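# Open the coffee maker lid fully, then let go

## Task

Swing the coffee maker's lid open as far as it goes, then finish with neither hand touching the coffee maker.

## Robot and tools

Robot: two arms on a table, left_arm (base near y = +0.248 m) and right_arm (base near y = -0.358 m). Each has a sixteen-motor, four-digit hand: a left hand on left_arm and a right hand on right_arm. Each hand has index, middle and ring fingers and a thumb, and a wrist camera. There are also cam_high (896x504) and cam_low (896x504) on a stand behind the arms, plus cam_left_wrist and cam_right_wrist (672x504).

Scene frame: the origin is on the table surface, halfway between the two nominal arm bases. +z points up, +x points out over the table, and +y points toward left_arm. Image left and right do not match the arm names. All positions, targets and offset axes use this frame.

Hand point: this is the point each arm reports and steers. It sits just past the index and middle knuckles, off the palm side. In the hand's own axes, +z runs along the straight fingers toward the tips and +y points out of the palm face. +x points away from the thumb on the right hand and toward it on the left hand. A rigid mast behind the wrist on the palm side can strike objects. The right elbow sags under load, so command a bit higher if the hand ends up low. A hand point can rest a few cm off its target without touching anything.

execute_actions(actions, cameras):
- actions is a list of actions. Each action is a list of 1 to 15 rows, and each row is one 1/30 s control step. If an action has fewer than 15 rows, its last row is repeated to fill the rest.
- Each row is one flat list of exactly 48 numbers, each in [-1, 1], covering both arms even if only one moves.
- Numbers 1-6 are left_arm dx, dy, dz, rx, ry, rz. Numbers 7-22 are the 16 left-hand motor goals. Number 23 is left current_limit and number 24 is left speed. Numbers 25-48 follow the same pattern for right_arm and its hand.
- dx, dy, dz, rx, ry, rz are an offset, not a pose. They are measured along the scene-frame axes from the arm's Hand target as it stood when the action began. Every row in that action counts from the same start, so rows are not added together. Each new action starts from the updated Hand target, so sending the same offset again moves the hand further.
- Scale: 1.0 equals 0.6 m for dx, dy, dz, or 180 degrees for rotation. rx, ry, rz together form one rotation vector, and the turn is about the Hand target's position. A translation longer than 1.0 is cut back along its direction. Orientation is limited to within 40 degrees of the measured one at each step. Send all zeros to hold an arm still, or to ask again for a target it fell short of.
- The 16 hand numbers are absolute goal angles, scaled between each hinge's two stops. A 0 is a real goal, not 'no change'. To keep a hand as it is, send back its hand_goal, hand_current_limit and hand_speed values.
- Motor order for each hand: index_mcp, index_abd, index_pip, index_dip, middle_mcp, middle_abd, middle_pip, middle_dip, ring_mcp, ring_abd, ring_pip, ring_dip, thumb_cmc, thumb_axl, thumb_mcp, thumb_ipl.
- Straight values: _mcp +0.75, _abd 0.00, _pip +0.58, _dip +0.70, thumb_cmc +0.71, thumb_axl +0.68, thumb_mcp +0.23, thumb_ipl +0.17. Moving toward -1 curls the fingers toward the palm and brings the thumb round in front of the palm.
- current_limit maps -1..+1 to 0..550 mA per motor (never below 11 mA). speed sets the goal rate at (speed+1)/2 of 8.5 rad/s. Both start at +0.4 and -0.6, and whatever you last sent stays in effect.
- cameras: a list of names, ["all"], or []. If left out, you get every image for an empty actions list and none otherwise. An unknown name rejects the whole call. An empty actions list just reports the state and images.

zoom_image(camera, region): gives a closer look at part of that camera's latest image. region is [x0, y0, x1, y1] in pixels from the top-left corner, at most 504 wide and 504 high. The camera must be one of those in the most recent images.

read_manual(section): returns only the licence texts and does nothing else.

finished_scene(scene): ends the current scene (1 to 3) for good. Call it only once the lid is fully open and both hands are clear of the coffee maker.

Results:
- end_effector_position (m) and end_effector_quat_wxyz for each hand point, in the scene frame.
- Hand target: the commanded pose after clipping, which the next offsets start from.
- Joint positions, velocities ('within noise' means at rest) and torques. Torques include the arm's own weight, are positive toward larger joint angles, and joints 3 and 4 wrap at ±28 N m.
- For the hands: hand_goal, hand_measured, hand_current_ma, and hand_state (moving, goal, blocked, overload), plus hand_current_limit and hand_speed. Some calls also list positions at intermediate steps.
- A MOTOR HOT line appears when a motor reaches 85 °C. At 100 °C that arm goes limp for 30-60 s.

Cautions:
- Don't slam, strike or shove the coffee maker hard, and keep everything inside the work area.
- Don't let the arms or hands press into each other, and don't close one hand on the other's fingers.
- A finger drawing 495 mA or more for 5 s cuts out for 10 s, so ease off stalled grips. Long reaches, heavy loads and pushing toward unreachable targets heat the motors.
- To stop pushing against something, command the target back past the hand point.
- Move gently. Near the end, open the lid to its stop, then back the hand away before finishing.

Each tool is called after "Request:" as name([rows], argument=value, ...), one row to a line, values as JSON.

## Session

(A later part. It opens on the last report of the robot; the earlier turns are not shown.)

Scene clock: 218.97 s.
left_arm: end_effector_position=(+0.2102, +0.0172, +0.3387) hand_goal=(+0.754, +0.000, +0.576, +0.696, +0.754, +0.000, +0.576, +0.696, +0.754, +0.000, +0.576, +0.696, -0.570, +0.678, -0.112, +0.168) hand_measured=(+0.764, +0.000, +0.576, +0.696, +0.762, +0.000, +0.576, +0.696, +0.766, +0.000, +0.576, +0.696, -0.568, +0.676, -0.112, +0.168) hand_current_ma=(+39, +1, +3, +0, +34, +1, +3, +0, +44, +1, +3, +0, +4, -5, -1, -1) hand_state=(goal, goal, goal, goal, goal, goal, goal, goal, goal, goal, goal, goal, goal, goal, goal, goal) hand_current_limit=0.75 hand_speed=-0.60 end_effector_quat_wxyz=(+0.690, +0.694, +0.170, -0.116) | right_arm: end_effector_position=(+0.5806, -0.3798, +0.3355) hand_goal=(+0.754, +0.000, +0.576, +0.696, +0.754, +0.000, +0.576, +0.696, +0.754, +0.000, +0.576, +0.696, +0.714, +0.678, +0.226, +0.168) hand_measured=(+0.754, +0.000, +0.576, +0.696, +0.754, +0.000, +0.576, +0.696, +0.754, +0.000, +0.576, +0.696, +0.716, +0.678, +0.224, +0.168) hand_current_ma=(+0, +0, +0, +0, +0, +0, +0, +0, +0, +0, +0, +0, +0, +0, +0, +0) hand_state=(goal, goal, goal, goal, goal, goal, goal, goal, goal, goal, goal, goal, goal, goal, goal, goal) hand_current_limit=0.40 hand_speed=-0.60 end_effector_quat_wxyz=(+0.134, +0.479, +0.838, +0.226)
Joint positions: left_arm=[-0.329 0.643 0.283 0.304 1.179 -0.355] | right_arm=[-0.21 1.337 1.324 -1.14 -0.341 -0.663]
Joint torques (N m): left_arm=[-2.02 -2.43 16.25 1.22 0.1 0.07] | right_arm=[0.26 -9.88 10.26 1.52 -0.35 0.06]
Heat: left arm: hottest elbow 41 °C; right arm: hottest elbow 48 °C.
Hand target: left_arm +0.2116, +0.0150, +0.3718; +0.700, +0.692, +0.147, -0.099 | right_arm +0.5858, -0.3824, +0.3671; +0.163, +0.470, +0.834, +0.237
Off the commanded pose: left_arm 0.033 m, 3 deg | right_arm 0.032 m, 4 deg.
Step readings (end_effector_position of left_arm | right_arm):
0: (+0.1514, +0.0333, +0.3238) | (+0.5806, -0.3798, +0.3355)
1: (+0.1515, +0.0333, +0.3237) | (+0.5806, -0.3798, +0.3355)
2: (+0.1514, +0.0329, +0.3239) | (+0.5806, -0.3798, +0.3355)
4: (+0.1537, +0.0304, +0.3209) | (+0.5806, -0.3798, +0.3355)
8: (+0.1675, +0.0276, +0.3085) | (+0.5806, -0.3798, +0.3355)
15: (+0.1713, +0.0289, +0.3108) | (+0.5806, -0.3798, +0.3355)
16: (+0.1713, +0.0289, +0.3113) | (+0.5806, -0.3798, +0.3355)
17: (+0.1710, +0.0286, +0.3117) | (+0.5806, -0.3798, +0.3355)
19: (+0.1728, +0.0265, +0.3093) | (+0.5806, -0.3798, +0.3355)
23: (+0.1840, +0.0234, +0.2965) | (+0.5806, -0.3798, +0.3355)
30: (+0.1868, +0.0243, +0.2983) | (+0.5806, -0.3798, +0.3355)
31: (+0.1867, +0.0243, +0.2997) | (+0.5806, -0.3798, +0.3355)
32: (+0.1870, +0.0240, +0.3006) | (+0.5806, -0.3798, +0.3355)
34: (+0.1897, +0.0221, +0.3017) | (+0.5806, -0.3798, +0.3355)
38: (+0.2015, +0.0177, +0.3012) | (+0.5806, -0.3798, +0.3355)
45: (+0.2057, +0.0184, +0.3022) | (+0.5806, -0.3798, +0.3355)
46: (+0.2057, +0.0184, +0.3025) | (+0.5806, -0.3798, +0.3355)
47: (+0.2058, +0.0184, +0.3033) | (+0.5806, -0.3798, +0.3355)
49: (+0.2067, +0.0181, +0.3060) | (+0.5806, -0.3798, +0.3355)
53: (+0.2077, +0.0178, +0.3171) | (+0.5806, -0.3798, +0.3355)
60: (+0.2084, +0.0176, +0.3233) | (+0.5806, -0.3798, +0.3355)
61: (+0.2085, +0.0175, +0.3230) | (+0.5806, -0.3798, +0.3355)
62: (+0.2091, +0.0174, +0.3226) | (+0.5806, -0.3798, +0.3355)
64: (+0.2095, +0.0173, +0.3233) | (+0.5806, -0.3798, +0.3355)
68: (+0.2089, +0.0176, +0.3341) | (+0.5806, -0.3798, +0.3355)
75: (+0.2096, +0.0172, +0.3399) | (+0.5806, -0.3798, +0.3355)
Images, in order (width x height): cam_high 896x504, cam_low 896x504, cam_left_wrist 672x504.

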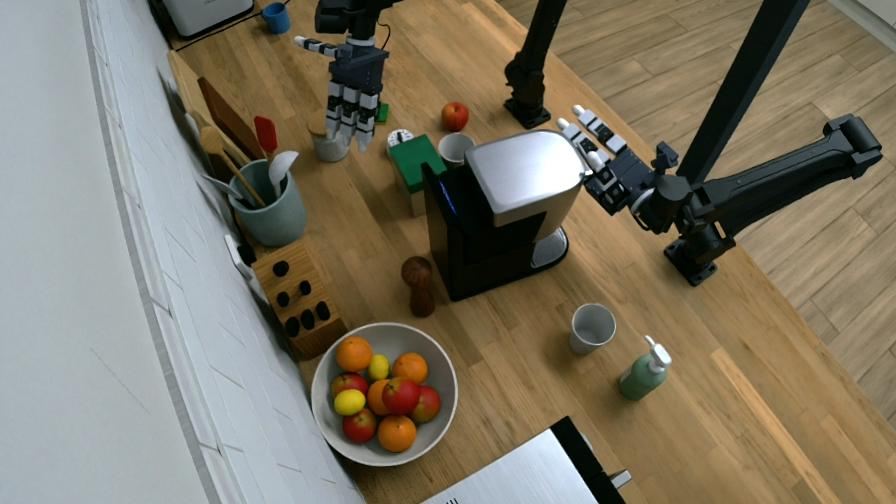

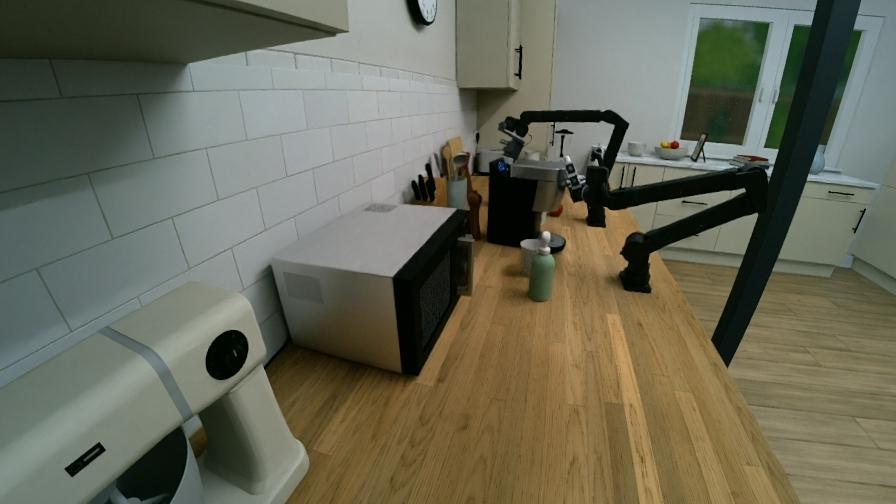

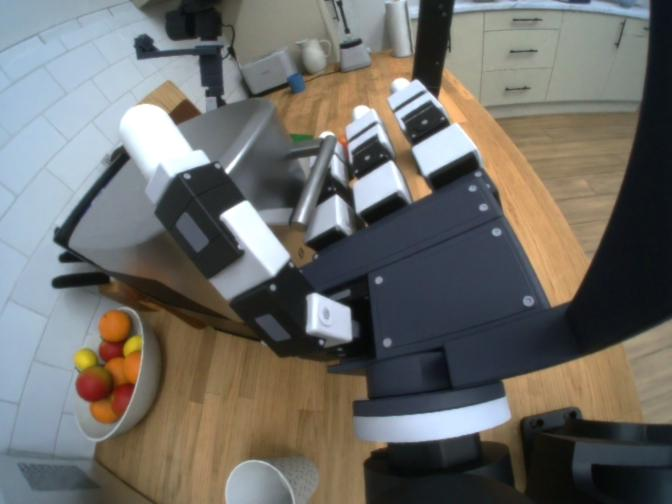

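Request:
execute_actions([
  [[0,0,0.022,0,0,0,0.754,0,0.576,0.696,0.754,0,0.576,0.696,0.754,0,0.576,0.696,-0.571,0.678,-0.112,0.168,0.75,-0.6,0,0,0,0,0,0,0.754,0,0.576,0.696,0.754,0,0.576,0.696,0.754,0,0.576,0.696,0.714,0.678,0.226,0.168,0.4,-0.6]],
  [[0,0,0.018,0,0,0,0.754,0,0.576,0.696,0.754,0,0.576,0.696,0.754,0,0.576,0.696,-0.571,0.678,-0.112,0.168,0.75,-0.6,0,0,0,0,0,0,0.754,0,0.576,0.696,0.754,0,0.576,0.696,0.754,0,0.576,0.696,0.714,0.678,0.226,0.168,0.4,-0.6]],
], cameras=["cam_low","cam_left_wrist"])

Request:
zoom_image(camera="cam_left_wrist", region=[160, 60, 400, 240])

Scene clock: 246.03 s.
left_arm: end_effector_position=(+0.2108, +0.0146, +0.3575) hand_goal=(+0.754, +0.000, +0.576, +0.696, +0.754, +0.000, +0.576, +0.696, +0.754, +0.000, +0.576, +0.696, -0.570, +0.678, -0.112, +0.168) hand_measured=(+0.766, +0.000, +0.576, +0.696, +0.762, +0.000, +0.576, +0.696, +0.766, +0.000, +0.576, +0.696, -0.568, +0.676, -0.112, +0.168) hand_current_ma=(+46, +1, +3, +0, +34, +1, +3, +0, +44, +1, +3, +0, +4, -5, -1, -1) hand_state=(goal, goal, goal, goal, goal, goal, goal, goal, goal, goal, goal, goal, goal, goal, goal, goal) hand_current_limit=0.75 hand_speed=-0.60 end_effector_quat_wxyz=(+0.687, +0.695, +0.170, -0.122) | right_arm: end_effector_position=(+0.5806, -0.3798, +0.3355) hand_goal=(+0.754, +0.000, +0.576, +0.696, +0.754, +0.000, +0.576, +0.696, +0.754, +0.000, +0.576, +0.696, +0.714, +0.678, +0.226, +0.168) hand_measured=(+0.754, +0.000, +0.576, +0.696, +0.754, +0.000, +0.576, +0.696, +0.754, +0.000, +0.576, +0.696, +0.716, +0.678, +0.224, +0.168) hand_current_ma=(+0, +0, +0, +0, +0, +0, +0, +0, +0, +0, +0, +0, +0, +0, +0, +0) hand_state=(goal, goal, goal, goal, goal, goal, goal, goal, goal, goal, goal, goal, goal, goal, goal, goal) hand_current_limit=0.40 hand_speed=-0.60 end_effector_quat_wxyz=(+0.134, +0.479, +0.838, +0.226)
Joint positions: left_arm=[-0.336 0.617 0.334 0.217 1.182 -0.355] | right_arm=[-0.21 1.337 1.324 -1.14 -0.341 -0.663]
Joint torques (N m): left_arm=[-2.14 -2.73 16.99 1.24 0.11 0.07] | right_arm=[-0.09 -9.88 10.22 1.62 -0.4 0.06]
Heat: left arm: hottest elbow 45 °C; right arm: hottest elbow 48 °C.
Hand target: left_arm +0.2116, +0.0150, +0.3958; +0.700, +0.692, +0.147, -0.099 | right_arm +0.5858, -0.3824, +0.3671; +0.163, +0.470, +0.834, +0.237
Off the commanded pose: left_arm 0.038 m, 4 deg | right_arm 0.032 m, 4 deg.
Step readings (end_effector_position of left_arm | right_arm):
0: (+0.2102, +0.0172, +0.3387) | (+0.5806, -0.3798, +0.3355)
1: (+0.2102, +0.0172, +0.3387) | (+0.5806, -0.3798, +0.3355)
2: (+0.2106, +0.0170, +0.3387) | (+0.5806, -0.3798, +0.3355)
4: (+0.2113, +0.0168, +0.3393) | (+0.5806, -0.3798, +0.3355)
8: (+0.2102, +0.0161, +0.3456) | (+0.5806, -0.3798, +0.3355)
15: (+0.2101, +0.0152, +0.3504) | (+0.5806, -0.3798, +0.3355)
16: (+0.2102, +0.0152, +0.3501) | (+0.5806, -0.3798, +0.3355)
17: (+0.2105, +0.0151, +0.3504) | (+0.5806, -0.3798, +0.3355)
19: (+0.2109, +0.0149, +0.3504) | (+0.5806, -0.3798, +0.3355)
23: (+0.2102, +0.0148, +0.3557) | (+0.5806, -0.3798, +0.3355)
30: (+0.2107, +0.0146, +0.3578) | (+0.5806, -0.3798, +0.3355)
Images, in order (width x height): cam_low 896x504, cam_left_wrist 672x504.

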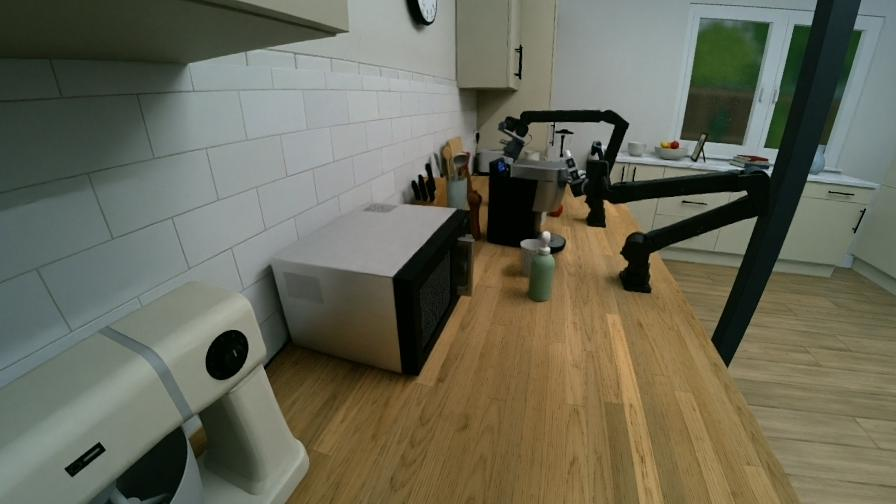

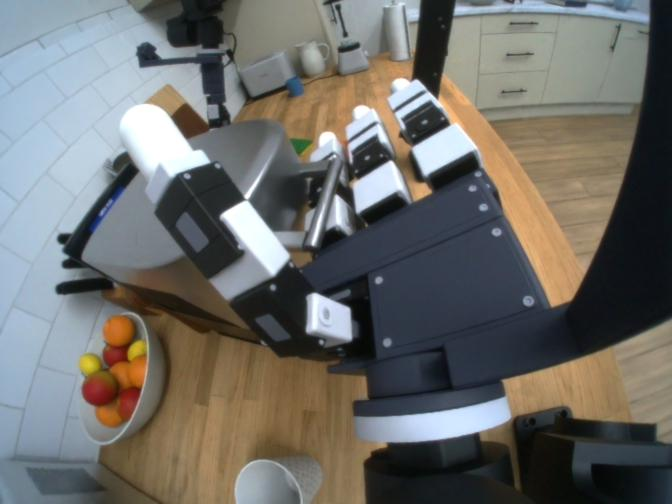

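Scaled by 2.100 from the camera's 672x504 image, which has a finer 960x720 frame.

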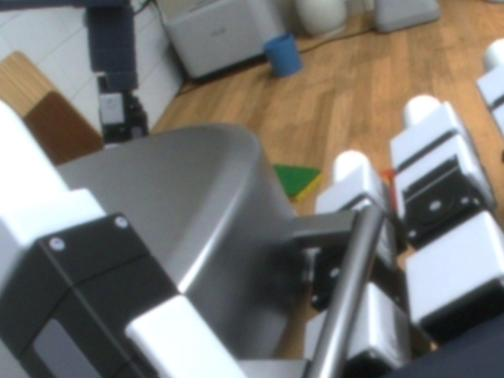

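Request:
execute_actions([
  [[0,0,0,0,0,0,0.754,0,0.576,0.696,0.754,0,0.576,0.696,0.754,0,0.576,0.696,-0.571,0.678,-0.5,0.168,0.75,-0.7,0,0,0,0,0,0,0.754,0,0.576,0.696,0.754,0,0.576,0.696,0.754,0,0.576,0.696,0.714,0.678,0.226,0.168,0.4,-0.6]],
  [[0,0,0.002,0,0,0,0.754,0,0.576,0.696,0.754,0,0.576,0.696,0.754,0,0.576,0.696,-0.571,0.678,-0.76,0.168,0.75,-0.75,0,0,0,0,0,0,0.754,0,0.576,0.696,0.754,0,0.576,0.696,0.754,0,0.576,0.696,0.714,0.678,0.226,0.168,0.4,-0.6]],
], cameras=["cam_left_wrist"])

Request:
zoom_image(camera="cam_left_wrist", region=[200, 100, 400, 260])

Scene clock: 260.27 s.
left_arm: end_effector_position=(+0.2111, +0.0145, +0.3575) hand_goal=(+0.754, +0.000, +0.576, +0.696, +0.754, +0.000, +0.576, +0.696, +0.754, +0.000, +0.576, +0.696, -0.570, +0.678, -0.760, +0.168) hand_measured=(+0.772, +0.000, +0.576, +0.696, +0.762, +0.000, +0.576, +0.696, +0.764, +0.000, +0.576, +0.696, -0.570, +0.678, -0.762, +0.168) hand_current_ma=(+78, +1, +3, +0, +34, +1, +3, +0, +44, +1, +3, +0, -2, -2, -7, +4) hand_state=(goal, goal, goal, goal, goal, goal, goal, goal, goal, goal, goal, goal, goal, goal, goal, goal) hand_current_limit=0.75 hand_speed=-0.75 end_effector_quat_wxyz=(+0.687, +0.695, +0.172, -0.123) | right_arm: end_effector_position=(+0.5806, -0.3798, +0.3355) hand_goal=(+0.754, +0.000, +0.576, +0.696, +0.754, +0.000, +0.576, +0.696, +0.754, +0.000, +0.576, +0.696, +0.714, +0.678, +0.226, +0.168) hand_measured=(+0.754, +0.000, +0.576, +0.696, +0.754, +0.000, +0.576, +0.696, +0.754, +0.000, +0.576, +0.696, +0.716, +0.678, +0.224, +0.168) hand_current_ma=(+0, +0, +0, +0, +0, +0, +0, +0, +0, +0, +0, +0, +0, +0, +0, +0) hand_state=(goal, goal, goal, goal, goal, goal, goal, goal, goal, goal, goal, goal, goal, goal, goal, goal) hand_current_limit=0.40 hand_speed=-0.60 end_effector_quat_wxyz=(+0.134, +0.479, +0.838, +0.226)
Joint positions: left_arm=[-0.336 0.617 0.335 0.212 1.182 -0.355] | right_arm=[-0.21 1.337 1.324 -1.14 -0.341 -0.663]
Joint torques (N m): left_arm=[-2.14 -2.78 17.02 1.25 0.12 0.07] | right_arm=[0.03 -10.34 10.22 1.63 -0.38 0.06]
Heat: left arm: hottest elbow 46 °C; right arm: hottest elbow 48 °C.
Hand target: left_arm +0.2116, +0.0150, +0.3970; +0.700, +0.692, +0.147, -0.099 | right_arm +0.5858, -0.3824, +0.3671; +0.163, +0.470, +0.834, +0.237
Off the commanded pose: left_arm 0.039 m, 4 deg | right_arm 0.032 m, 4 deg.
Step readings (end_effector_position of left_arm | right_arm):
0: (+0.2108, +0.0146, +0.3575) | (+0.5806, -0.3798, +0.3355)
1: (+0.2108, +0.0146, +0.3575) | (+0.5806, -0.3798, +0.3355)
2: (+0.2108, +0.0146, +0.3575) | (+0.5806, -0.3798, +0.3355)
4: (+0.2108, +0.0146, +0.3575) | (+0.5806, -0.3798, +0.3355)
8: (+0.2108, +0.0146, +0.3575) | (+0.5806, -0.3798, +0.3355)
15: (+0.2108, +0.0146, +0.3575) | (+0.5806, -0.3798, +0.3355)
16: (+0.2108, +0.0146, +0.3575) | (+0.5806, -0.3798, +0.3355)
17: (+0.2108, +0.0146, +0.3575) | (+0.5806, -0.3798, +0.3355)
19: (+0.2106, +0.0145, +0.3573) | (+0.5806, -0.3798, +0.3355)
23: (+0.2102, +0.0144, +0.3582) | (+0.5806, -0.3798, +0.3355)
30: (+0.2111, +0.0145, +0.3575) | (+0.5806, -0.3798, +0.3355)
Images, in order (width x height): cam_left_wrist 672x504.

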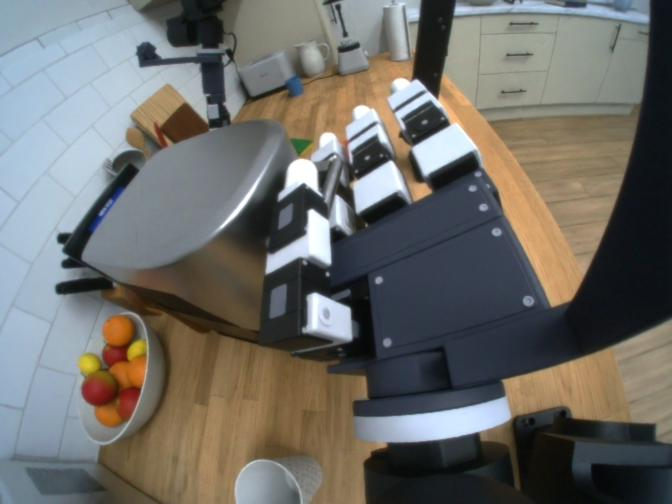

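Scaled by 2.520 from the camera's 672x504 image, which has a finer 960x720 frame.

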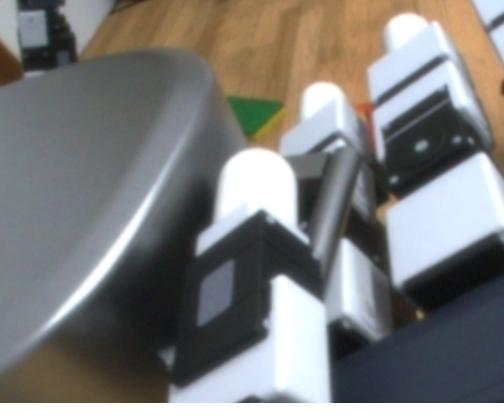

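Request:
execute_actions([
  [[0.0095,-0.0005,0.032,0,0.0217,0,0.754,0,0.576,0.696,0.754,0,0.576,0.696,0.754,0,0.576,0.696,-0.571,0.678,-0.8,0.168,0.75,-0.75,0,0,0,0,0,0,0.754,0,0.576,0.696,0.754,0,0.576,0.696,0.754,0,0.576,0.696,0.714,0.678,0.226,0.168,0.4,-0.6]],
  [[0.0095,-0.0005,0.032,0,0.0217,0,0.754,0,0.576,0.696,0.754,0,0.576,0.696,0.754,0,0.576,0.696,-0.571,0.678,-0.8,0.168,0.75,-0.75,0,0,0,0,0,0,0.754,0,0.576,0.696,0.754,0,0.576,0.696,0.754,0,0.576,0.696,0.714,0.678,0.226,0.168,0.4,-0.6]],
  [[0.0149,-0.0013,0.0302,0,0.0217,0,0.754,0,0.576,0.696,0.754,0,0.576,0.696,0.754,0,0.576,0.696,-0.571,0.678,-0.8,0.168,0.75,-0.75,0,0,0,0,0,0,0.754,0,0.576,0.696,0.754,0,0.576,0.696,0.754,0,0.576,0.696,0.714,0.678,0.226,0.168,0.4,-0.6]],
  [[0.0149,-0.0013,0.0302,0,0.0217,0,0.754,0,0.576,0.696,0.754,0,0.576,0.696,0.754,0,0.576,0.696,-0.571,0.678,-0.8,0.168,0.75,-0.75,0,0,0,0,0,0,0.754,0,0.576,0.696,0.754,0,0.576,0.696,0.754,0,0.576,0.696,0.714,0.678,0.226,0.168,0.4,-0.6]],
], cameras=["cam_left_wrist","cam_low"])

Request:
zoom_image(camera="cam_left_wrist", region=[200, 100, 400, 260])

Request:
zoom_image(camera="cam_low", region=[470, 90, 640, 230])

Scene clock: 312.10 s.
left_arm: end_effector_position=(+0.2394, +0.0125, +0.4364) hand_goal=(+0.754, +0.000, +0.576, +0.696, +0.754, +0.000, +0.576, +0.696, +0.754, +0.000, +0.576, +0.696, -0.570, +0.678, -0.800, +0.168) hand_measured=(+0.796, +0.004, +0.576, +0.696, +0.762, +0.000, +0.576, +0.696, +0.764, +0.000, +0.576, +0.696, -0.578, +0.670, -0.776, +0.170) hand_current_ma=(+189, +13, +3, +0, +34, +1, +3, +0, +44, +1, +3, +0, -30, -34, +130, +7) hand_state=(blocked, goal, goal, goal, goal, goal, goal, goal, goal, goal, goal, goal, goal, goal, blocked, goal) hand_current_limit=0.75 hand_speed=-0.75 end_effector_quat_wxyz=(+0.664, +0.674, +0.253, -0.200) | right_arm: end_effector_position=(+0.5806, -0.3798, +0.3355) hand_goal=(+0.754, +0.000, +0.576, +0.696, +0.754, +0.000, +0.576, +0.696, +0.754, +0.000, +0.576, +0.696, +0.714, +0.678, +0.226, +0.168) hand_measured=(+0.754, +0.000, +0.576, +0.696, +0.754, +0.000, +0.576, +0.696, +0.754, +0.000, +0.576, +0.696, +0.716, +0.678, +0.224, +0.168) hand_current_ma=(+0, +0, +0, +0, +0, +0, +0, +0, +0, +0, +0, +0, +0, +0, +0, +0) hand_state=(goal, goal, goal, goal, goal, goal, goal, goal, goal, goal, goal, goal, goal, goal, goal, goal) hand_current_limit=0.40 hand_speed=-0.60 end_effector_quat_wxyz=(+0.134, +0.479, +0.838, +0.226)
Joint positions: left_arm=[-0.328 0.614 0.595 -0.082 1.187 -0.557] | right_arm=[-0.21 1.337 1.324 -1.14 -0.341 -0.663]
Joint torques (N m): left_arm=[-1.67 -1.32 17.7 1.36 0.34 -0.05] | right_arm=[-0.32 -9.35 10.11 1.62 -0.4 0.06]
Heat: left arm: hottest elbow 46 °C; right arm: hottest elbow 49 °C.
Hand target: left_arm +0.2409, +0.0128, +0.4716; +0.674, +0.672, +0.241, -0.192 | right_arm +0.5858, -0.3824, +0.3671; +0.163, +0.470, +0.834, +0.237
Off the commanded pose: left_arm 0.035 m, 2 deg | right_arm 0.032 m, 4 deg.
Step readings (end_effector_position of left_arm | right_arm):
0: (+0.2111, +0.0145, +0.3575) | (+0.5806, -0.3798, +0.3355)
1: (+0.2112, +0.0145, +0.3584) | (+0.5806, -0.3798, +0.3355)
2: (+0.2116, +0.0144, +0.3589) | (+0.5806, -0.3798, +0.3355)
4: (+0.2130, +0.0143, +0.3606) | (+0.5806, -0.3798, +0.3355)
8: (+0.2142, +0.0145, +0.3714) | (+0.5806, -0.3798, +0.3355)
15: (+0.2153, +0.0141, +0.3788) | (+0.5806, -0.3798, +0.3355)
16: (+0.2154, +0.0141, +0.3785) | (+0.5806, -0.3798, +0.3355)
17: (+0.2161, +0.0139, +0.3784) | (+0.5806, -0.3798, +0.3355)
19: (+0.2177, +0.0137, +0.3801) | (+0.5806, -0.3798, +0.3355)
23: (+0.2204, +0.0139, +0.3906) | (+0.5806, -0.3798, +0.3355)
30: (+0.2219, +0.0136, +0.3983) | (+0.5806, -0.3798, +0.3355)
31: (+0.2220, +0.0135, +0.3980) | (+0.5806, -0.3798, +0.3355)
32: (+0.2223, +0.0134, +0.3982) | (+0.5806, -0.3798, +0.3355)
34: (+0.2243, +0.0132, +0.3996) | (+0.5806, -0.3798, +0.3355)
38: (+0.2278, +0.0136, +0.4118) | (+0.5806, -0.3798, +0.3355)
45: (+0.2287, +0.0134, +0.4198) | (+0.5806, -0.3798, +0.3355)
46: (+0.2289, +0.0134, +0.4194) | (+0.5806, -0.3798, +0.3355)
47: (+0.2299, +0.0132, +0.4189) | (+0.5806, -0.3798, +0.3355)
49: (+0.2320, +0.0132, +0.4211) | (+0.5806, -0.3798, +0.3355)
53: (+0.2364, +0.0129, +0.4324) | (+0.5806, -0.3798, +0.3355)
60: (+0.2396, +0.0127, +0.4371) | (+0.5806, -0.3798, +0.3355)
Images, in order (width x height): cam_low 896x504, cam_left_wrist 672x504.

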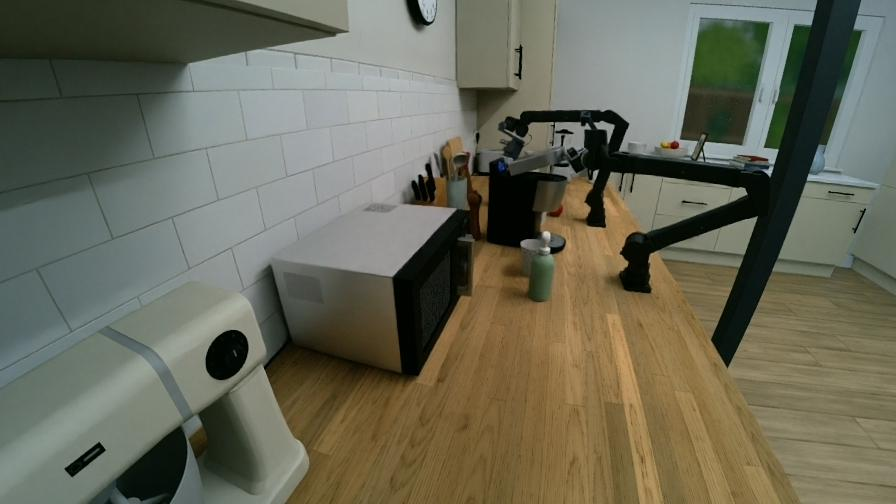

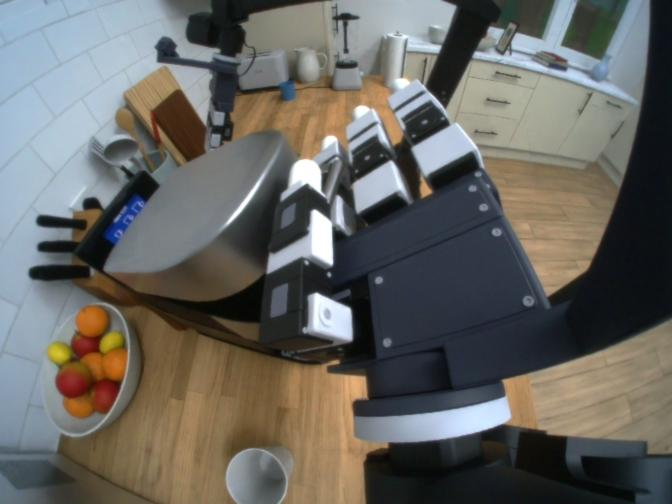

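Scaled by 2.520 from the camera's 672x504 image, which has a finer 960x720 frame.

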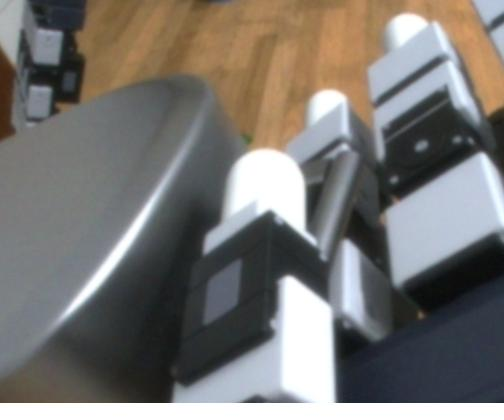

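Scaled by 2.965 from the camera's 896x504 image, which has a finer 1280x720 frame.

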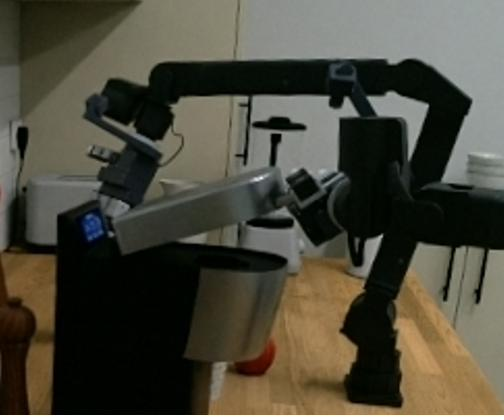

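Request:
execute_actions([
  [[0.0199,-0.0023,0.0273,0,0.0217,0,0.754,0,0.576,0.696,0.754,0,0.576,0.696,0.754,0,0.576,0.696,-0.571,0.678,-0.8,0.168,0.75,-0.75,0,0,0,0,0,0,0.754,0,0.576,0.696,0.754,0,0.576,0.696,0.754,0,0.576,0.696,0.714,0.678,0.226,0.168,0.4,-0.6]],
  [[0.0199,-0.0023,0.0273,0,0.0217,0,0.754,0,0.576,0.696,0.754,0,0.576,0.696,0.754,0,0.576,0.696,-0.571,0.678,-0.8,0.168,0.75,-0.75,0,0,0,0,0,0,0.754,0,0.576,0.696,0.754,0,0.576,0.696,0.754,0,0.576,0.696,0.714,0.678,0.226,0.168,0.4,-0.6]],
  [[0.0246,-0.003,0.0236,0,0.0217,0,0.754,0,0.576,0.696,0.754,0,0.576,0.696,0.754,0,0.576,0.696,-0.571,0.678,-0.8,0.168,0.75,-0.75,0,0,0,0,0,0,0.754,0,0.576,0.696,0.754,0,0.576,0.696,0.754,0,0.576,0.696,0.714,0.678,0.226,0.168,0.4,-0.6]],
  [[0.0246,-0.003,0.0236,0,0.0217,0,0.754,0,0.576,0.696,0.754,0,0.576,0.696,0.754,0,0.576,0.696,-0.571,0.678,-0.8,0.168,0.75,-0.75,0,0,0,0,0,0,0.754,0,0.576,0.696,0.754,0,0.576,0.696,0.754,0,0.576,0.696,0.714,0.678,0.226,0.168,0.4,-0.6]],
  [[0.0284,-0.0038,0.0191,0,0.0217,0,0.754,0,0.576,0.696,0.754,0,0.576,0.696,0.754,0,0.576,0.696,-0.571,0.678,-0.8,0.168,0.75,-0.75,0,0,0,0,0,0,0.754,0,0.576,0.696,0.754,0,0.576,0.696,0.754,0,0.576,0.696,0.714,0.678,0.226,0.168,0.4,-0.6]],
], cameras=["cam_left_wrist","cam_low"])

Request:
zoom_image(camera="cam_low", region=[470, 70, 640, 210])

Scene clock: 327.37 s.
left_arm: end_effector_position=(+0.3119, +0.0032, +0.5101) hand_goal=(+0.754, +0.000, +0.576, +0.696, +0.754, +0.000, +0.576, +0.696, +0.754, +0.000, +0.576, +0.696, -0.570, +0.678, -0.800, +0.168) hand_measured=(+0.818, +0.008, +0.576, +0.696, +0.762, +0.000, +0.576, +0.696, +0.764, +0.000, +0.576, +0.696, -0.584, +0.664, -0.754, +0.172) hand_current_ma=(+294, +28, +3, +0, +34, +1, +3, +0, +44, +2, +3, +0, -52, -62, +255, +16) hand_state=(blocked, goal, goal, goal, goal, goal, goal, goal, goal, goal, goal, goal, goal, goal, blocked, goal) hand_current_limit=0.75 hand_speed=-0.75 end_effector_quat_wxyz=(+0.614, +0.630, +0.362, -0.308) | right_arm: end_effector_position=(+0.5806, -0.3798, +0.3355) hand_goal=(+0.754, +0.000, +0.576, +0.696, +0.754, +0.000, +0.576, +0.696, +0.754, +0.000, +0.576, +0.696, +0.714, +0.678, +0.226, +0.168) hand_measured=(+0.754, +0.000, +0.576, +0.696, +0.754, +0.000, +0.576, +0.696, +0.754, +0.000, +0.576, +0.696, +0.716, +0.678, +0.224, +0.168) hand_current_ma=(+0, +0, +0, +0, +0, +0, +0, +0, +0, +0, +0, +0, +0, +0, +0, +0) hand_state=(goal, goal, goal, goal, goal, goal, goal, goal, goal, goal, goal, goal, goal, goal, goal, goal) hand_current_limit=0.40 hand_speed=-0.60 end_effector_quat_wxyz=(+0.134, +0.479, +0.838, +0.226)
Joint positions: left_arm=[-0.293 0.829 0.958 -0.302 1.23 -0.824] | right_arm=[-0.21 1.337 1.324 -1.14 -0.341 -0.663]
Joint torques (N m): left_arm=[-1.49 -4.13 17.62 1.32 0.38 -0.09] | right_arm=[0.56 -9.7 10.29 1.47 -0.43 0.06]
Heat: left arm: hottest elbow 49 °C; right arm: hottest elbow 49 °C.
Hand target: left_arm +0.3113, +0.0042, +0.5442; +0.623, +0.629, +0.352, -0.303 | right_arm +0.5858, -0.3824, +0.3671; +0.163, +0.470, +0.834, +0.237
Off the commanded pose: left_arm 0.034 m, 2 deg | right_arm 0.032 m, 4 deg.
Step readings (end_effector_position of left_arm | right_arm):
0: (+0.2394, +0.0125, +0.4364) | (+0.5806, -0.3798, +0.3355)
1: (+0.2395, +0.0125, +0.4369) | (+0.5806, -0.3798, +0.3355)
2: (+0.2402, +0.0124, +0.4371) | (+0.5806, -0.3798, +0.3355)
4: (+0.2425, +0.0122, +0.4395) | (+0.5806, -0.3798, +0.3355)
8: (+0.2484, +0.0117, +0.4502) | (+0.5806, -0.3798, +0.3355)
15: (+0.2511, +0.0111, +0.4542) | (+0.5806, -0.3798, +0.3355)
16: (+0.2511, +0.0111, +0.4550) | (+0.5806, -0.3798, +0.3355)
17: (+0.2516, +0.0109, +0.4547) | (+0.5806, -0.3798, +0.3355)
19: (+0.2547, +0.0109, +0.4574) | (+0.5806, -0.3798, +0.3355)
23: (+0.2614, +0.0102, +0.4674) | (+0.5806, -0.3798, +0.3355)
30: (+0.2641, +0.0096, +0.4703) | (+0.5806, -0.3798, +0.3355)
31: (+0.2642, +0.0096, +0.4699) | (+0.5806, -0.3798, +0.3355)
32: (+0.2650, +0.0092, +0.4703) | (+0.5806, -0.3798, +0.3355)
34: (+0.2681, +0.0091, +0.4730) | (+0.5806, -0.3798, +0.3355)
38: (+0.2758, +0.0078, +0.4827) | (+0.5806, -0.3798, +0.3355)
45: (+0.2791, +0.0075, +0.4844) | (+0.5806, -0.3798, +0.3355)
46: (+0.2791, +0.0075, +0.4848) | (+0.5806, -0.3798, +0.3355)
47: (+0.2795, +0.0073, +0.4848) | (+0.5806, -0.3798, +0.3355)
49: (+0.2832, +0.0071, +0.4878) | (+0.5806, -0.3798, +0.3355)
53: (+0.2915, +0.0058, +0.4965) | (+0.5806, -0.3798, +0.3355)
60: (+0.2950, +0.0056, +0.4976) | (+0.5806, -0.3798, +0.3355)
61: (+0.2950, +0.0056, +0.4985) | (+0.5806, -0.3798, +0.3355)
62: (+0.2953, +0.0054, +0.4984) | (+0.5806, -0.3798, +0.3355)
64: (+0.2989, +0.0046, +0.5009) | (+0.5806, -0.3798, +0.3355)
68: (+0.3085, +0.0034, +0.5087) | (+0.5806, -0.3798, +0.3355)
75: (+0.3119, +0.0032, +0.5099) | (+0.5806, -0.3798, +0.3355)
Images, in order (width x height): cam_low 896x504, cam_left_wrist 672x504.

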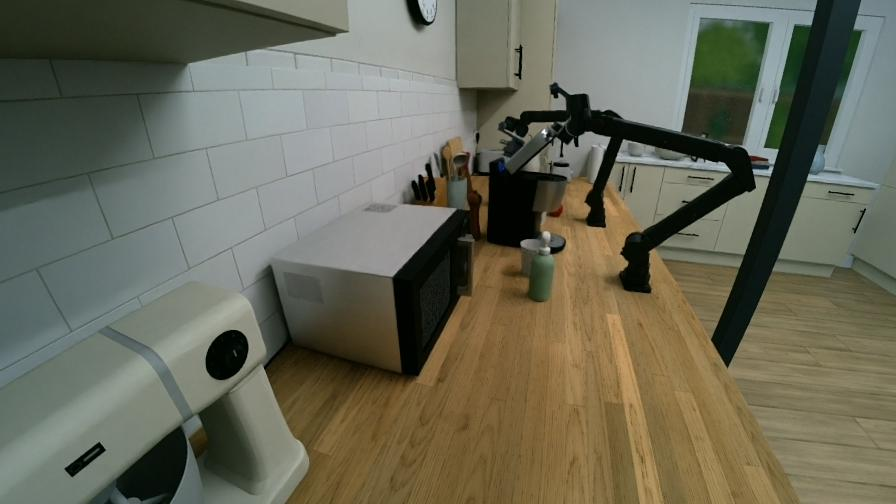

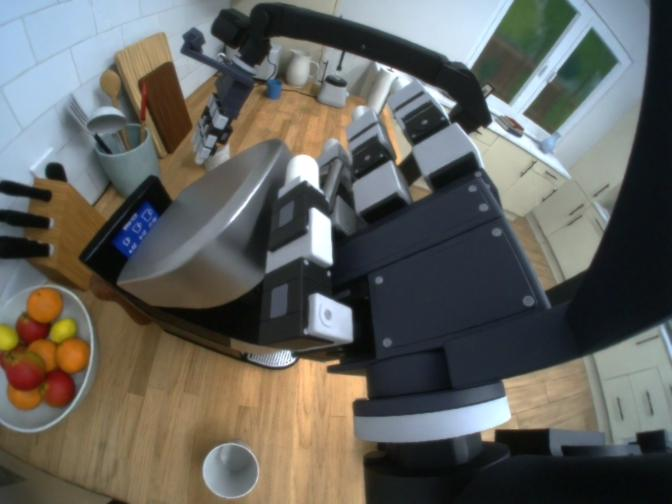

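Scaled by 2.965 from the camera's 896x504 image, which has a finer 1280x720 frame.

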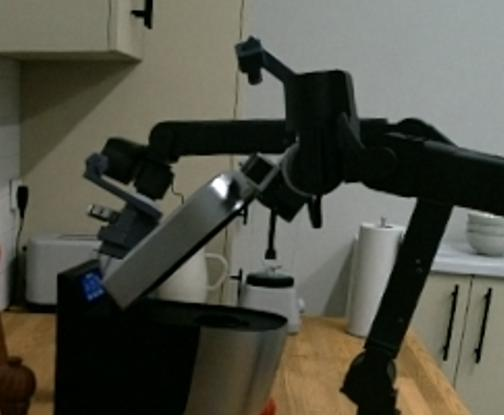

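Request:
execute_actions([
  [[0.0284,-0.0038,0.0191,0,0.0217,0,0.754,0,0.576,0.696,0.754,0,0.576,0.696,0.754,0,0.576,0.696,-0.571,0.678,-0.78,0.168,0.75,-0.75,0,0,0,0,0,0,0.754,0,0.576,0.696,0.754,0,0.576,0.696,0.754,0,0.576,0.696,0.714,0.678,0.226,0.168,0.4,-0.6]],
  [[0.0314,-0.0043,0.0139,0,0.0217,0,0.754,0,0.576,0.696,0.754,0,0.576,0.696,0.754,0,0.576,0.696,-0.571,0.678,-0.78,0.168,0.75,-0.75,0,0,0,0,0,0,0.754,0,0.576,0.696,0.754,0,0.576,0.696,0.754,0,0.576,0.696,0.714,0.678,0.226,0.168,0.4,-0.6]],
  [[0.0314,-0.0043,0.0139,0,0.0217,0,0.754,0,0.576,0.696,0.754,0,0.576,0.696,0.754,0,0.576,0.696,-0.571,0.678,-0.78,0.168,0.75,-0.75,0,0,0,0,0,0,0.754,0,0.576,0.696,0.754,0,0.576,0.696,0.754,0,0.576,0.696,0.714,0.678,0.226,0.168,0.4,-0.6]],
  [[0.0335,-0.0048,0.0083,0,0.0217,0,0.754,0,0.576,0.696,0.754,0,0.576,0.696,0.754,0,0.576,0.696,-0.571,0.678,-0.78,0.168,0.75,-0.75,0,0,0,0,0,0,0.754,0,0.576,0.696,0.754,0,0.576,0.696,0.754,0,0.576,0.696,0.714,0.678,0.226,0.168,0.4,-0.6]],
  [[0.0335,-0.0048,0.0083,0,0.0217,0,0.754,0,0.576,0.696,0.754,0,0.576,0.696,0.754,0,0.576,0.696,-0.571,0.678,-0.78,0.168,0.75,-0.75,0,0,0,0,0,0,0.754,0,0.576,0.696,0.754,0,0.576,0.696,0.754,0,0.576,0.696,0.714,0.678,0.226,0.168,0.4,-0.6]],
], cameras=["cam_left_wrist","cam_low"])

Request:
zoom_image(camera="cam_low", region=[470, 70, 640, 210])

Scene clock: 341.60 s.
left_arm: end_effector_position=(+0.4058, -0.0124, +0.5482) hand_goal=(+0.754, +0.000, +0.576, +0.696, +0.754, +0.000, +0.576, +0.696, +0.754, +0.000, +0.576, +0.696, -0.570, +0.678, -0.780, +0.168) hand_measured=(+0.820, +0.010, +0.578, +0.696, +0.760, +0.002, +0.576, +0.696, +0.760, +0.002, +0.576, +0.696, -0.576, +0.682, -0.726, +0.172) hand_current_ma=(+311, +36, +5, +0, +21, +3, +3, +0, +27, +4, +3, +0, -19, +19, +304, +24) hand_state=(blocked, goal, goal, goal, goal, goal, goal, goal, goal, goal, goal, goal, goal, goal, blocked, goal) hand_current_limit=0.75 hand_speed=-0.75 end_effector_quat_wxyz=(+0.543, +0.568, +0.461, -0.413) | right_arm: end_effector_position=(+0.5806, -0.3798, +0.3355) hand_goal=(+0.754, +0.000, +0.576, +0.696, +0.754, +0.000, +0.576, +0.696, +0.754, +0.000, +0.576, +0.696, +0.714, +0.678, +0.226, +0.168) hand_measured=(+0.754, +0.000, +0.576, +0.696, +0.754, +0.000, +0.576, +0.696, +0.754, +0.000, +0.576, +0.696, +0.716, +0.678, +0.224, +0.168) hand_current_ma=(+0, +0, +0, +0, +0, +0, +0, +0, +0, +0, +0, +0, +0, +0, +0, +0) hand_state=(goal, goal, goal, goal, goal, goal, goal, goal, goal, goal, goal, goal, goal, goal, goal, goal) hand_current_limit=0.40 hand_speed=-0.60 end_effector_quat_wxyz=(+0.134, +0.479, +0.838, +0.226)
Joint positions: left_arm=[-0.262 1.117 1.328 -0.458 1.282 -1.096] | right_arm=[-0.21 1.337 1.324 -1.14 -0.341 -0.663]
Joint torques (N m): left_arm=[-1.38 -8.35 17.62 1.22 0.35 -0.05] | right_arm=[-0.32 -9.82 10.25 1.37 -0.37 0.08]
Heat: left arm: hottest elbow 48 °C; right arm: hottest elbow 49 °C.
Hand target: left_arm +0.4063, -0.0090, +0.5823; +0.554, +0.569, +0.452, -0.405 | right_arm +0.5858, -0.3824, +0.3671; +0.163, +0.470, +0.834, +0.237
Off the commanded pose: left_arm 0.034 m, 2 deg | right_arm 0.032 m, 4 deg.
Step readings (end_effector_position of left_arm | right_arm):
0: (+0.3119, +0.0032, +0.5101) | (+0.5806, -0.3798, +0.3355)
1: (+0.3119, +0.0032, +0.5101) | (+0.5806, -0.3798, +0.3355)
2: (+0.3122, +0.0030, +0.5103) | (+0.5806, -0.3798, +0.3355)
4: (+0.3163, +0.0025, +0.5124) | (+0.5806, -0.3798, +0.3355)
8: (+0.3262, +0.0006, +0.5192) | (+0.5806, -0.3798, +0.3355)
15: (+0.3296, +0.0005, +0.5199) | (+0.5806, -0.3798, +0.3355)
16: (+0.3296, +0.0005, +0.5204) | (+0.5806, -0.3798, +0.3355)
17: (+0.3298, +0.0003, +0.5207) | (+0.5806, -0.3798, +0.3355)
19: (+0.3340, -0.0007, +0.5224) | (+0.5806, -0.3798, +0.3355)
23: (+0.3443, -0.0020, +0.5284) | (+0.5806, -0.3798, +0.3355)
30: (+0.3474, -0.0022, +0.5285) | (+0.5806, -0.3798, +0.3355)
31: (+0.3473, -0.0022, +0.5294) | (+0.5806, -0.3798, +0.3355)
32: (+0.3484, -0.0025, +0.5288) | (+0.5806, -0.3798, +0.3355)
34: (+0.3528, -0.0033, +0.5305) | (+0.5806, -0.3798, +0.3355)
38: (+0.3635, -0.0048, +0.5343) | (+0.5806, -0.3798, +0.3355)
45: (+0.3664, -0.0054, +0.5351) | (+0.5806, -0.3798, +0.3355)
46: (+0.3663, -0.0054, +0.5358) | (+0.5806, -0.3798, +0.3355)
47: (+0.3673, -0.0057, +0.5355) | (+0.5806, -0.3798, +0.3355)
49: (+0.3717, -0.0064, +0.5370) | (+0.5806, -0.3798, +0.3355)
53: (+0.3827, -0.0083, +0.5404) | (+0.5806, -0.3798, +0.3355)
60: (+0.3852, -0.0087, +0.5419) | (+0.5806, -0.3798, +0.3355)
61: (+0.3857, -0.0088, +0.5409) | (+0.5806, -0.3798, +0.3355)
62: (+0.3861, -0.0089, +0.5413) | (+0.5806, -0.3798, +0.3355)
64: (+0.3906, -0.0097, +0.5441) | (+0.5806, -0.3798, +0.3355)
68: (+0.4025, -0.0118, +0.5472) | (+0.5806, -0.3798, +0.3355)
75: (+0.4061, -0.0125, +0.5472) | (+0.5806, -0.3798, +0.3355)
Images, in order (width x height): cam_low 896x504, cam_left_wrist 672x504.

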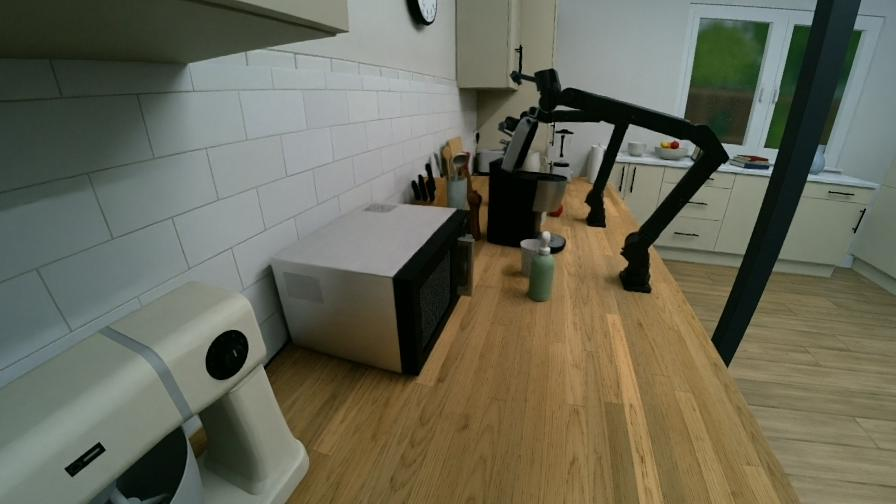

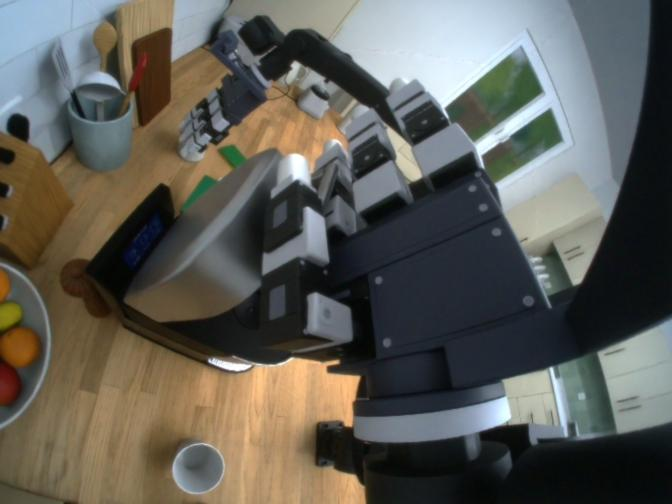

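Scaled by 2.965 from the camera's 896x504 image, which has a finer 1280x720 frame.

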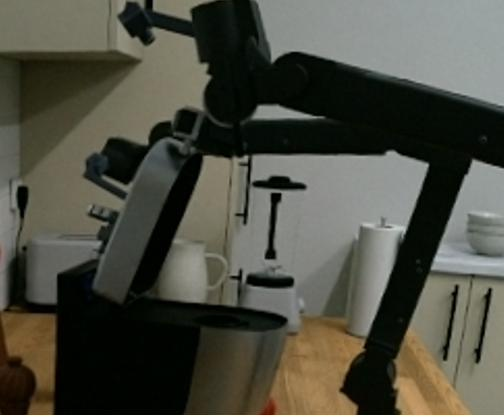

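Request:
execute_actions([
  [[0.0348,-0.0051,0.0025,0,0.0217,0,0.754,0,0.576,0.696,0.754,0,0.576,0.696,0.754,0,0.576,0.696,-0.571,0.678,-0.755,0.168,0.75,-0.75,0,0,0,0,0,0,0.754,0,0.576,0.696,0.754,0,0.576,0.696,0.754,0,0.576,0.696,0.714,0.678,0.226,0.168,0.4,-0.6]],
  [[0.0348,-0.0051,0.0025,0,0.0217,0,0.754,0,0.576,0.696,0.754,0,0.576,0.696,0.754,0,0.576,0.696,-0.571,0.678,-0.755,0.168,0.75,-0.75,0,0,0,0,0,0,0.754,0,0.576,0.696,0.754,0,0.576,0.696,0.754,0,0.576,0.696,0.714,0.678,0.226,0.168,0.4,-0.6]],
  [[0.0348,-0.0053,-0.0035,0,0.0217,0,0.754,0,0.576,0.696,0.754,0,0.576,0.696,0.754,0,0.576,0.696,-0.571,0.678,-0.755,0.168,0.75,-0.75,0,0,0,0,0,0,0.754,0,0.576,0.696,0.754,0,0.576,0.696,0.754,0,0.576,0.696,0.714,0.678,0.226,0.168,0.4,-0.6]],
  [[0.0348,-0.0053,-0.0035,0,0.0217,0,0.754,0,0.576,0.696,0.754,0,0.576,0.696,0.754,0,0.576,0.696,-0.571,0.678,-0.755,0.168,0.75,-0.75,0,0,0,0,0,0,0.754,0,0.576,0.696,0.754,0,0.576,0.696,0.754,0,0.576,0.696,0.714,0.678,0.226,0.168,0.4,-0.6]],
], cameras=["cam_left_wrist","cam_low"])

Request:
zoom_image(camera="cam_low", region=[470, 70, 640, 210])

Scene clock: 353.93 s.
left_arm: end_effector_position=(+0.4882, -0.0260, +0.5505) hand_goal=(+0.754, +0.000, +0.576, +0.696, +0.754, +0.000, +0.576, +0.696, +0.754, +0.000, +0.576, +0.696, -0.570, +0.678, -0.754, +0.168) hand_measured=(+0.820, +0.010, +0.578, +0.696, +0.756, +0.002, +0.576, +0.696, +0.756, +0.002, +0.576, +0.696, -0.570, +0.690, -0.714, +0.172) hand_current_ma=(+311, +30, +5, +0, +5, +4, +3, +0, +7, +5, +3, +0, -1, +55, +224, +24) hand_state=(blocked, goal, goal, goal, goal, goal, goal, goal, goal, goal, goal, goal, goal, goal, blocked, goal) hand_current_limit=0.75 hand_speed=-0.75 end_effector_quat_wxyz=(+0.477, +0.506, +0.531, -0.485) | right_arm: end_effector_position=(+0.5806, -0.3798, +0.3355) hand_goal=(+0.754, +0.000, +0.576, +0.696, +0.754, +0.000, +0.576, +0.696, +0.754, +0.000, +0.576, +0.696, +0.714, +0.678, +0.226, +0.168) hand_measured=(+0.754, +0.000, +0.576, +0.696, +0.754, +0.000, +0.576, +0.696, +0.754, +0.000, +0.576, +0.696, +0.716, +0.678, +0.224, +0.168) hand_current_ma=(+0, +0, +0, +0, +0, +0, +0, +0, +0, +0, +0, +0, +0, +0, +0, +0) hand_state=(goal, goal, goal, goal, goal, goal, goal, goal, goal, goal, goal, goal, goal, goal, goal, goal) hand_current_limit=0.40 hand_speed=-0.60 end_effector_quat_wxyz=(+0.134, +0.479, +0.838, +0.226)
Joint positions: left_arm=[-0.243 1.366 1.619 -0.553 1.313 -1.313] | right_arm=[-0.21 1.337 1.324 -1.14 -0.341 -0.663]
Joint torques (N m): left_arm=[-1.44 -12.1 17.25 1.06 0.6 -0.03] | right_arm=[0.21 -9.82 10.29 1.55 -0.39 0.03]
Heat: left arm: hottest elbow 48 °C; right arm: hottest elbow 49 °C.
Hand target: left_arm +0.4898, -0.0215, +0.5811; +0.488, +0.509, +0.524, -0.479 | right_arm +0.5858, -0.3824, +0.3671; +0.163, +0.470, +0.834, +0.237
Off the commanded pose: left_arm 0.031 m, 2 deg | right_arm 0.032 m, 4 deg.
Step readings (end_effector_position of left_arm | right_arm):
0: (+0.4058, -0.0124, +0.5482) | (+0.5806, -0.3798, +0.3355)
1: (+0.4058, -0.0124, +0.5479) | (+0.5806, -0.3798, +0.3355)
2: (+0.4066, -0.0128, +0.5473) | (+0.5806, -0.3798, +0.3355)
4: (+0.4115, -0.0132, +0.5488) | (+0.5806, -0.3798, +0.3355)
8: (+0.4233, -0.0157, +0.5514) | (+0.5806, -0.3798, +0.3355)
15: (+0.4264, -0.0156, +0.5508) | (+0.5806, -0.3798, +0.3355)
16: (+0.4267, -0.0159, +0.5510) | (+0.5806, -0.3798, +0.3355)
17: (+0.4267, -0.0161, +0.5517) | (+0.5806, -0.3798, +0.3355)
19: (+0.4311, -0.0167, +0.5521) | (+0.5806, -0.3798, +0.3355)
23: (+0.4439, -0.0185, +0.5527) | (+0.5806, -0.3798, +0.3355)
30: (+0.4471, -0.0193, +0.5530) | (+0.5806, -0.3798, +0.3355)
31: (+0.4476, -0.0194, +0.5528) | (+0.5806, -0.3798, +0.3355)
32: (+0.4475, -0.0196, +0.5524) | (+0.5806, -0.3798, +0.3355)
34: (+0.4520, -0.0202, +0.5529) | (+0.5806, -0.3798, +0.3355)
38: (+0.4643, -0.0218, +0.5533) | (+0.5806, -0.3798, +0.3355)
45: (+0.4673, -0.0227, +0.5528) | (+0.5806, -0.3798, +0.3355)
46: (+0.4678, -0.0229, +0.5525) | (+0.5806, -0.3798, +0.3355)
47: (+0.4679, -0.0229, +0.5520) | (+0.5806, -0.3798, +0.3355)
49: (+0.4723, -0.0234, +0.5530) | (+0.5806, -0.3798, +0.3355)
53: (+0.4848, -0.0259, +0.5518) | (+0.5806, -0.3798, +0.3355)
60: (+0.4885, -0.0261, +0.5504) | (+0.5806, -0.3798, +0.3355)
Images, in order (width x height): cam_low 896x504, cam_left_wrist 672x504.

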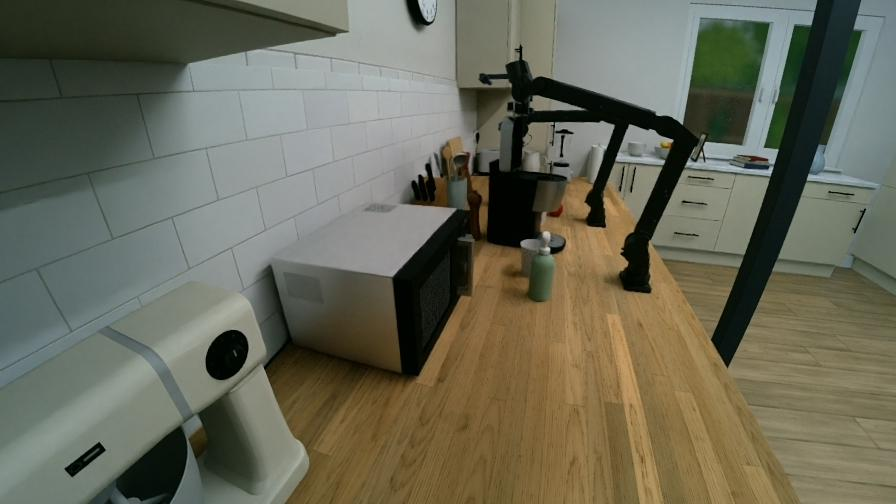

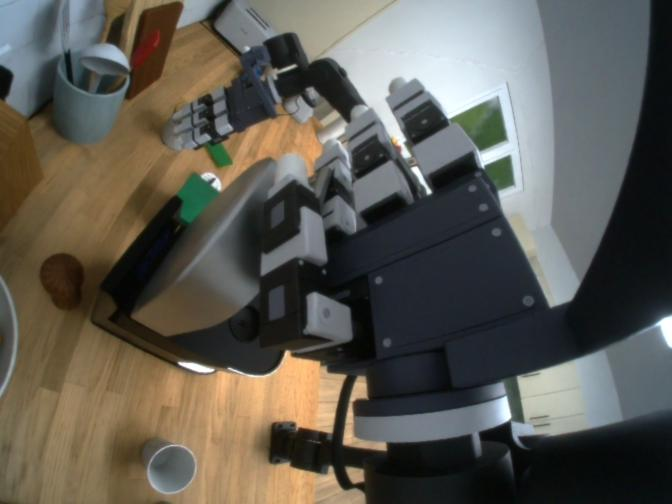

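Scaled by 2.965 from the camera's 896x504 image, which has a finer 1280x720 frame.

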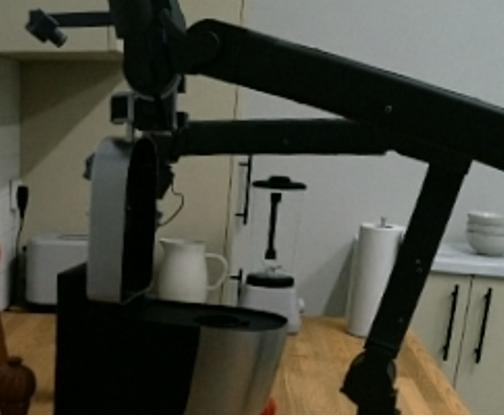

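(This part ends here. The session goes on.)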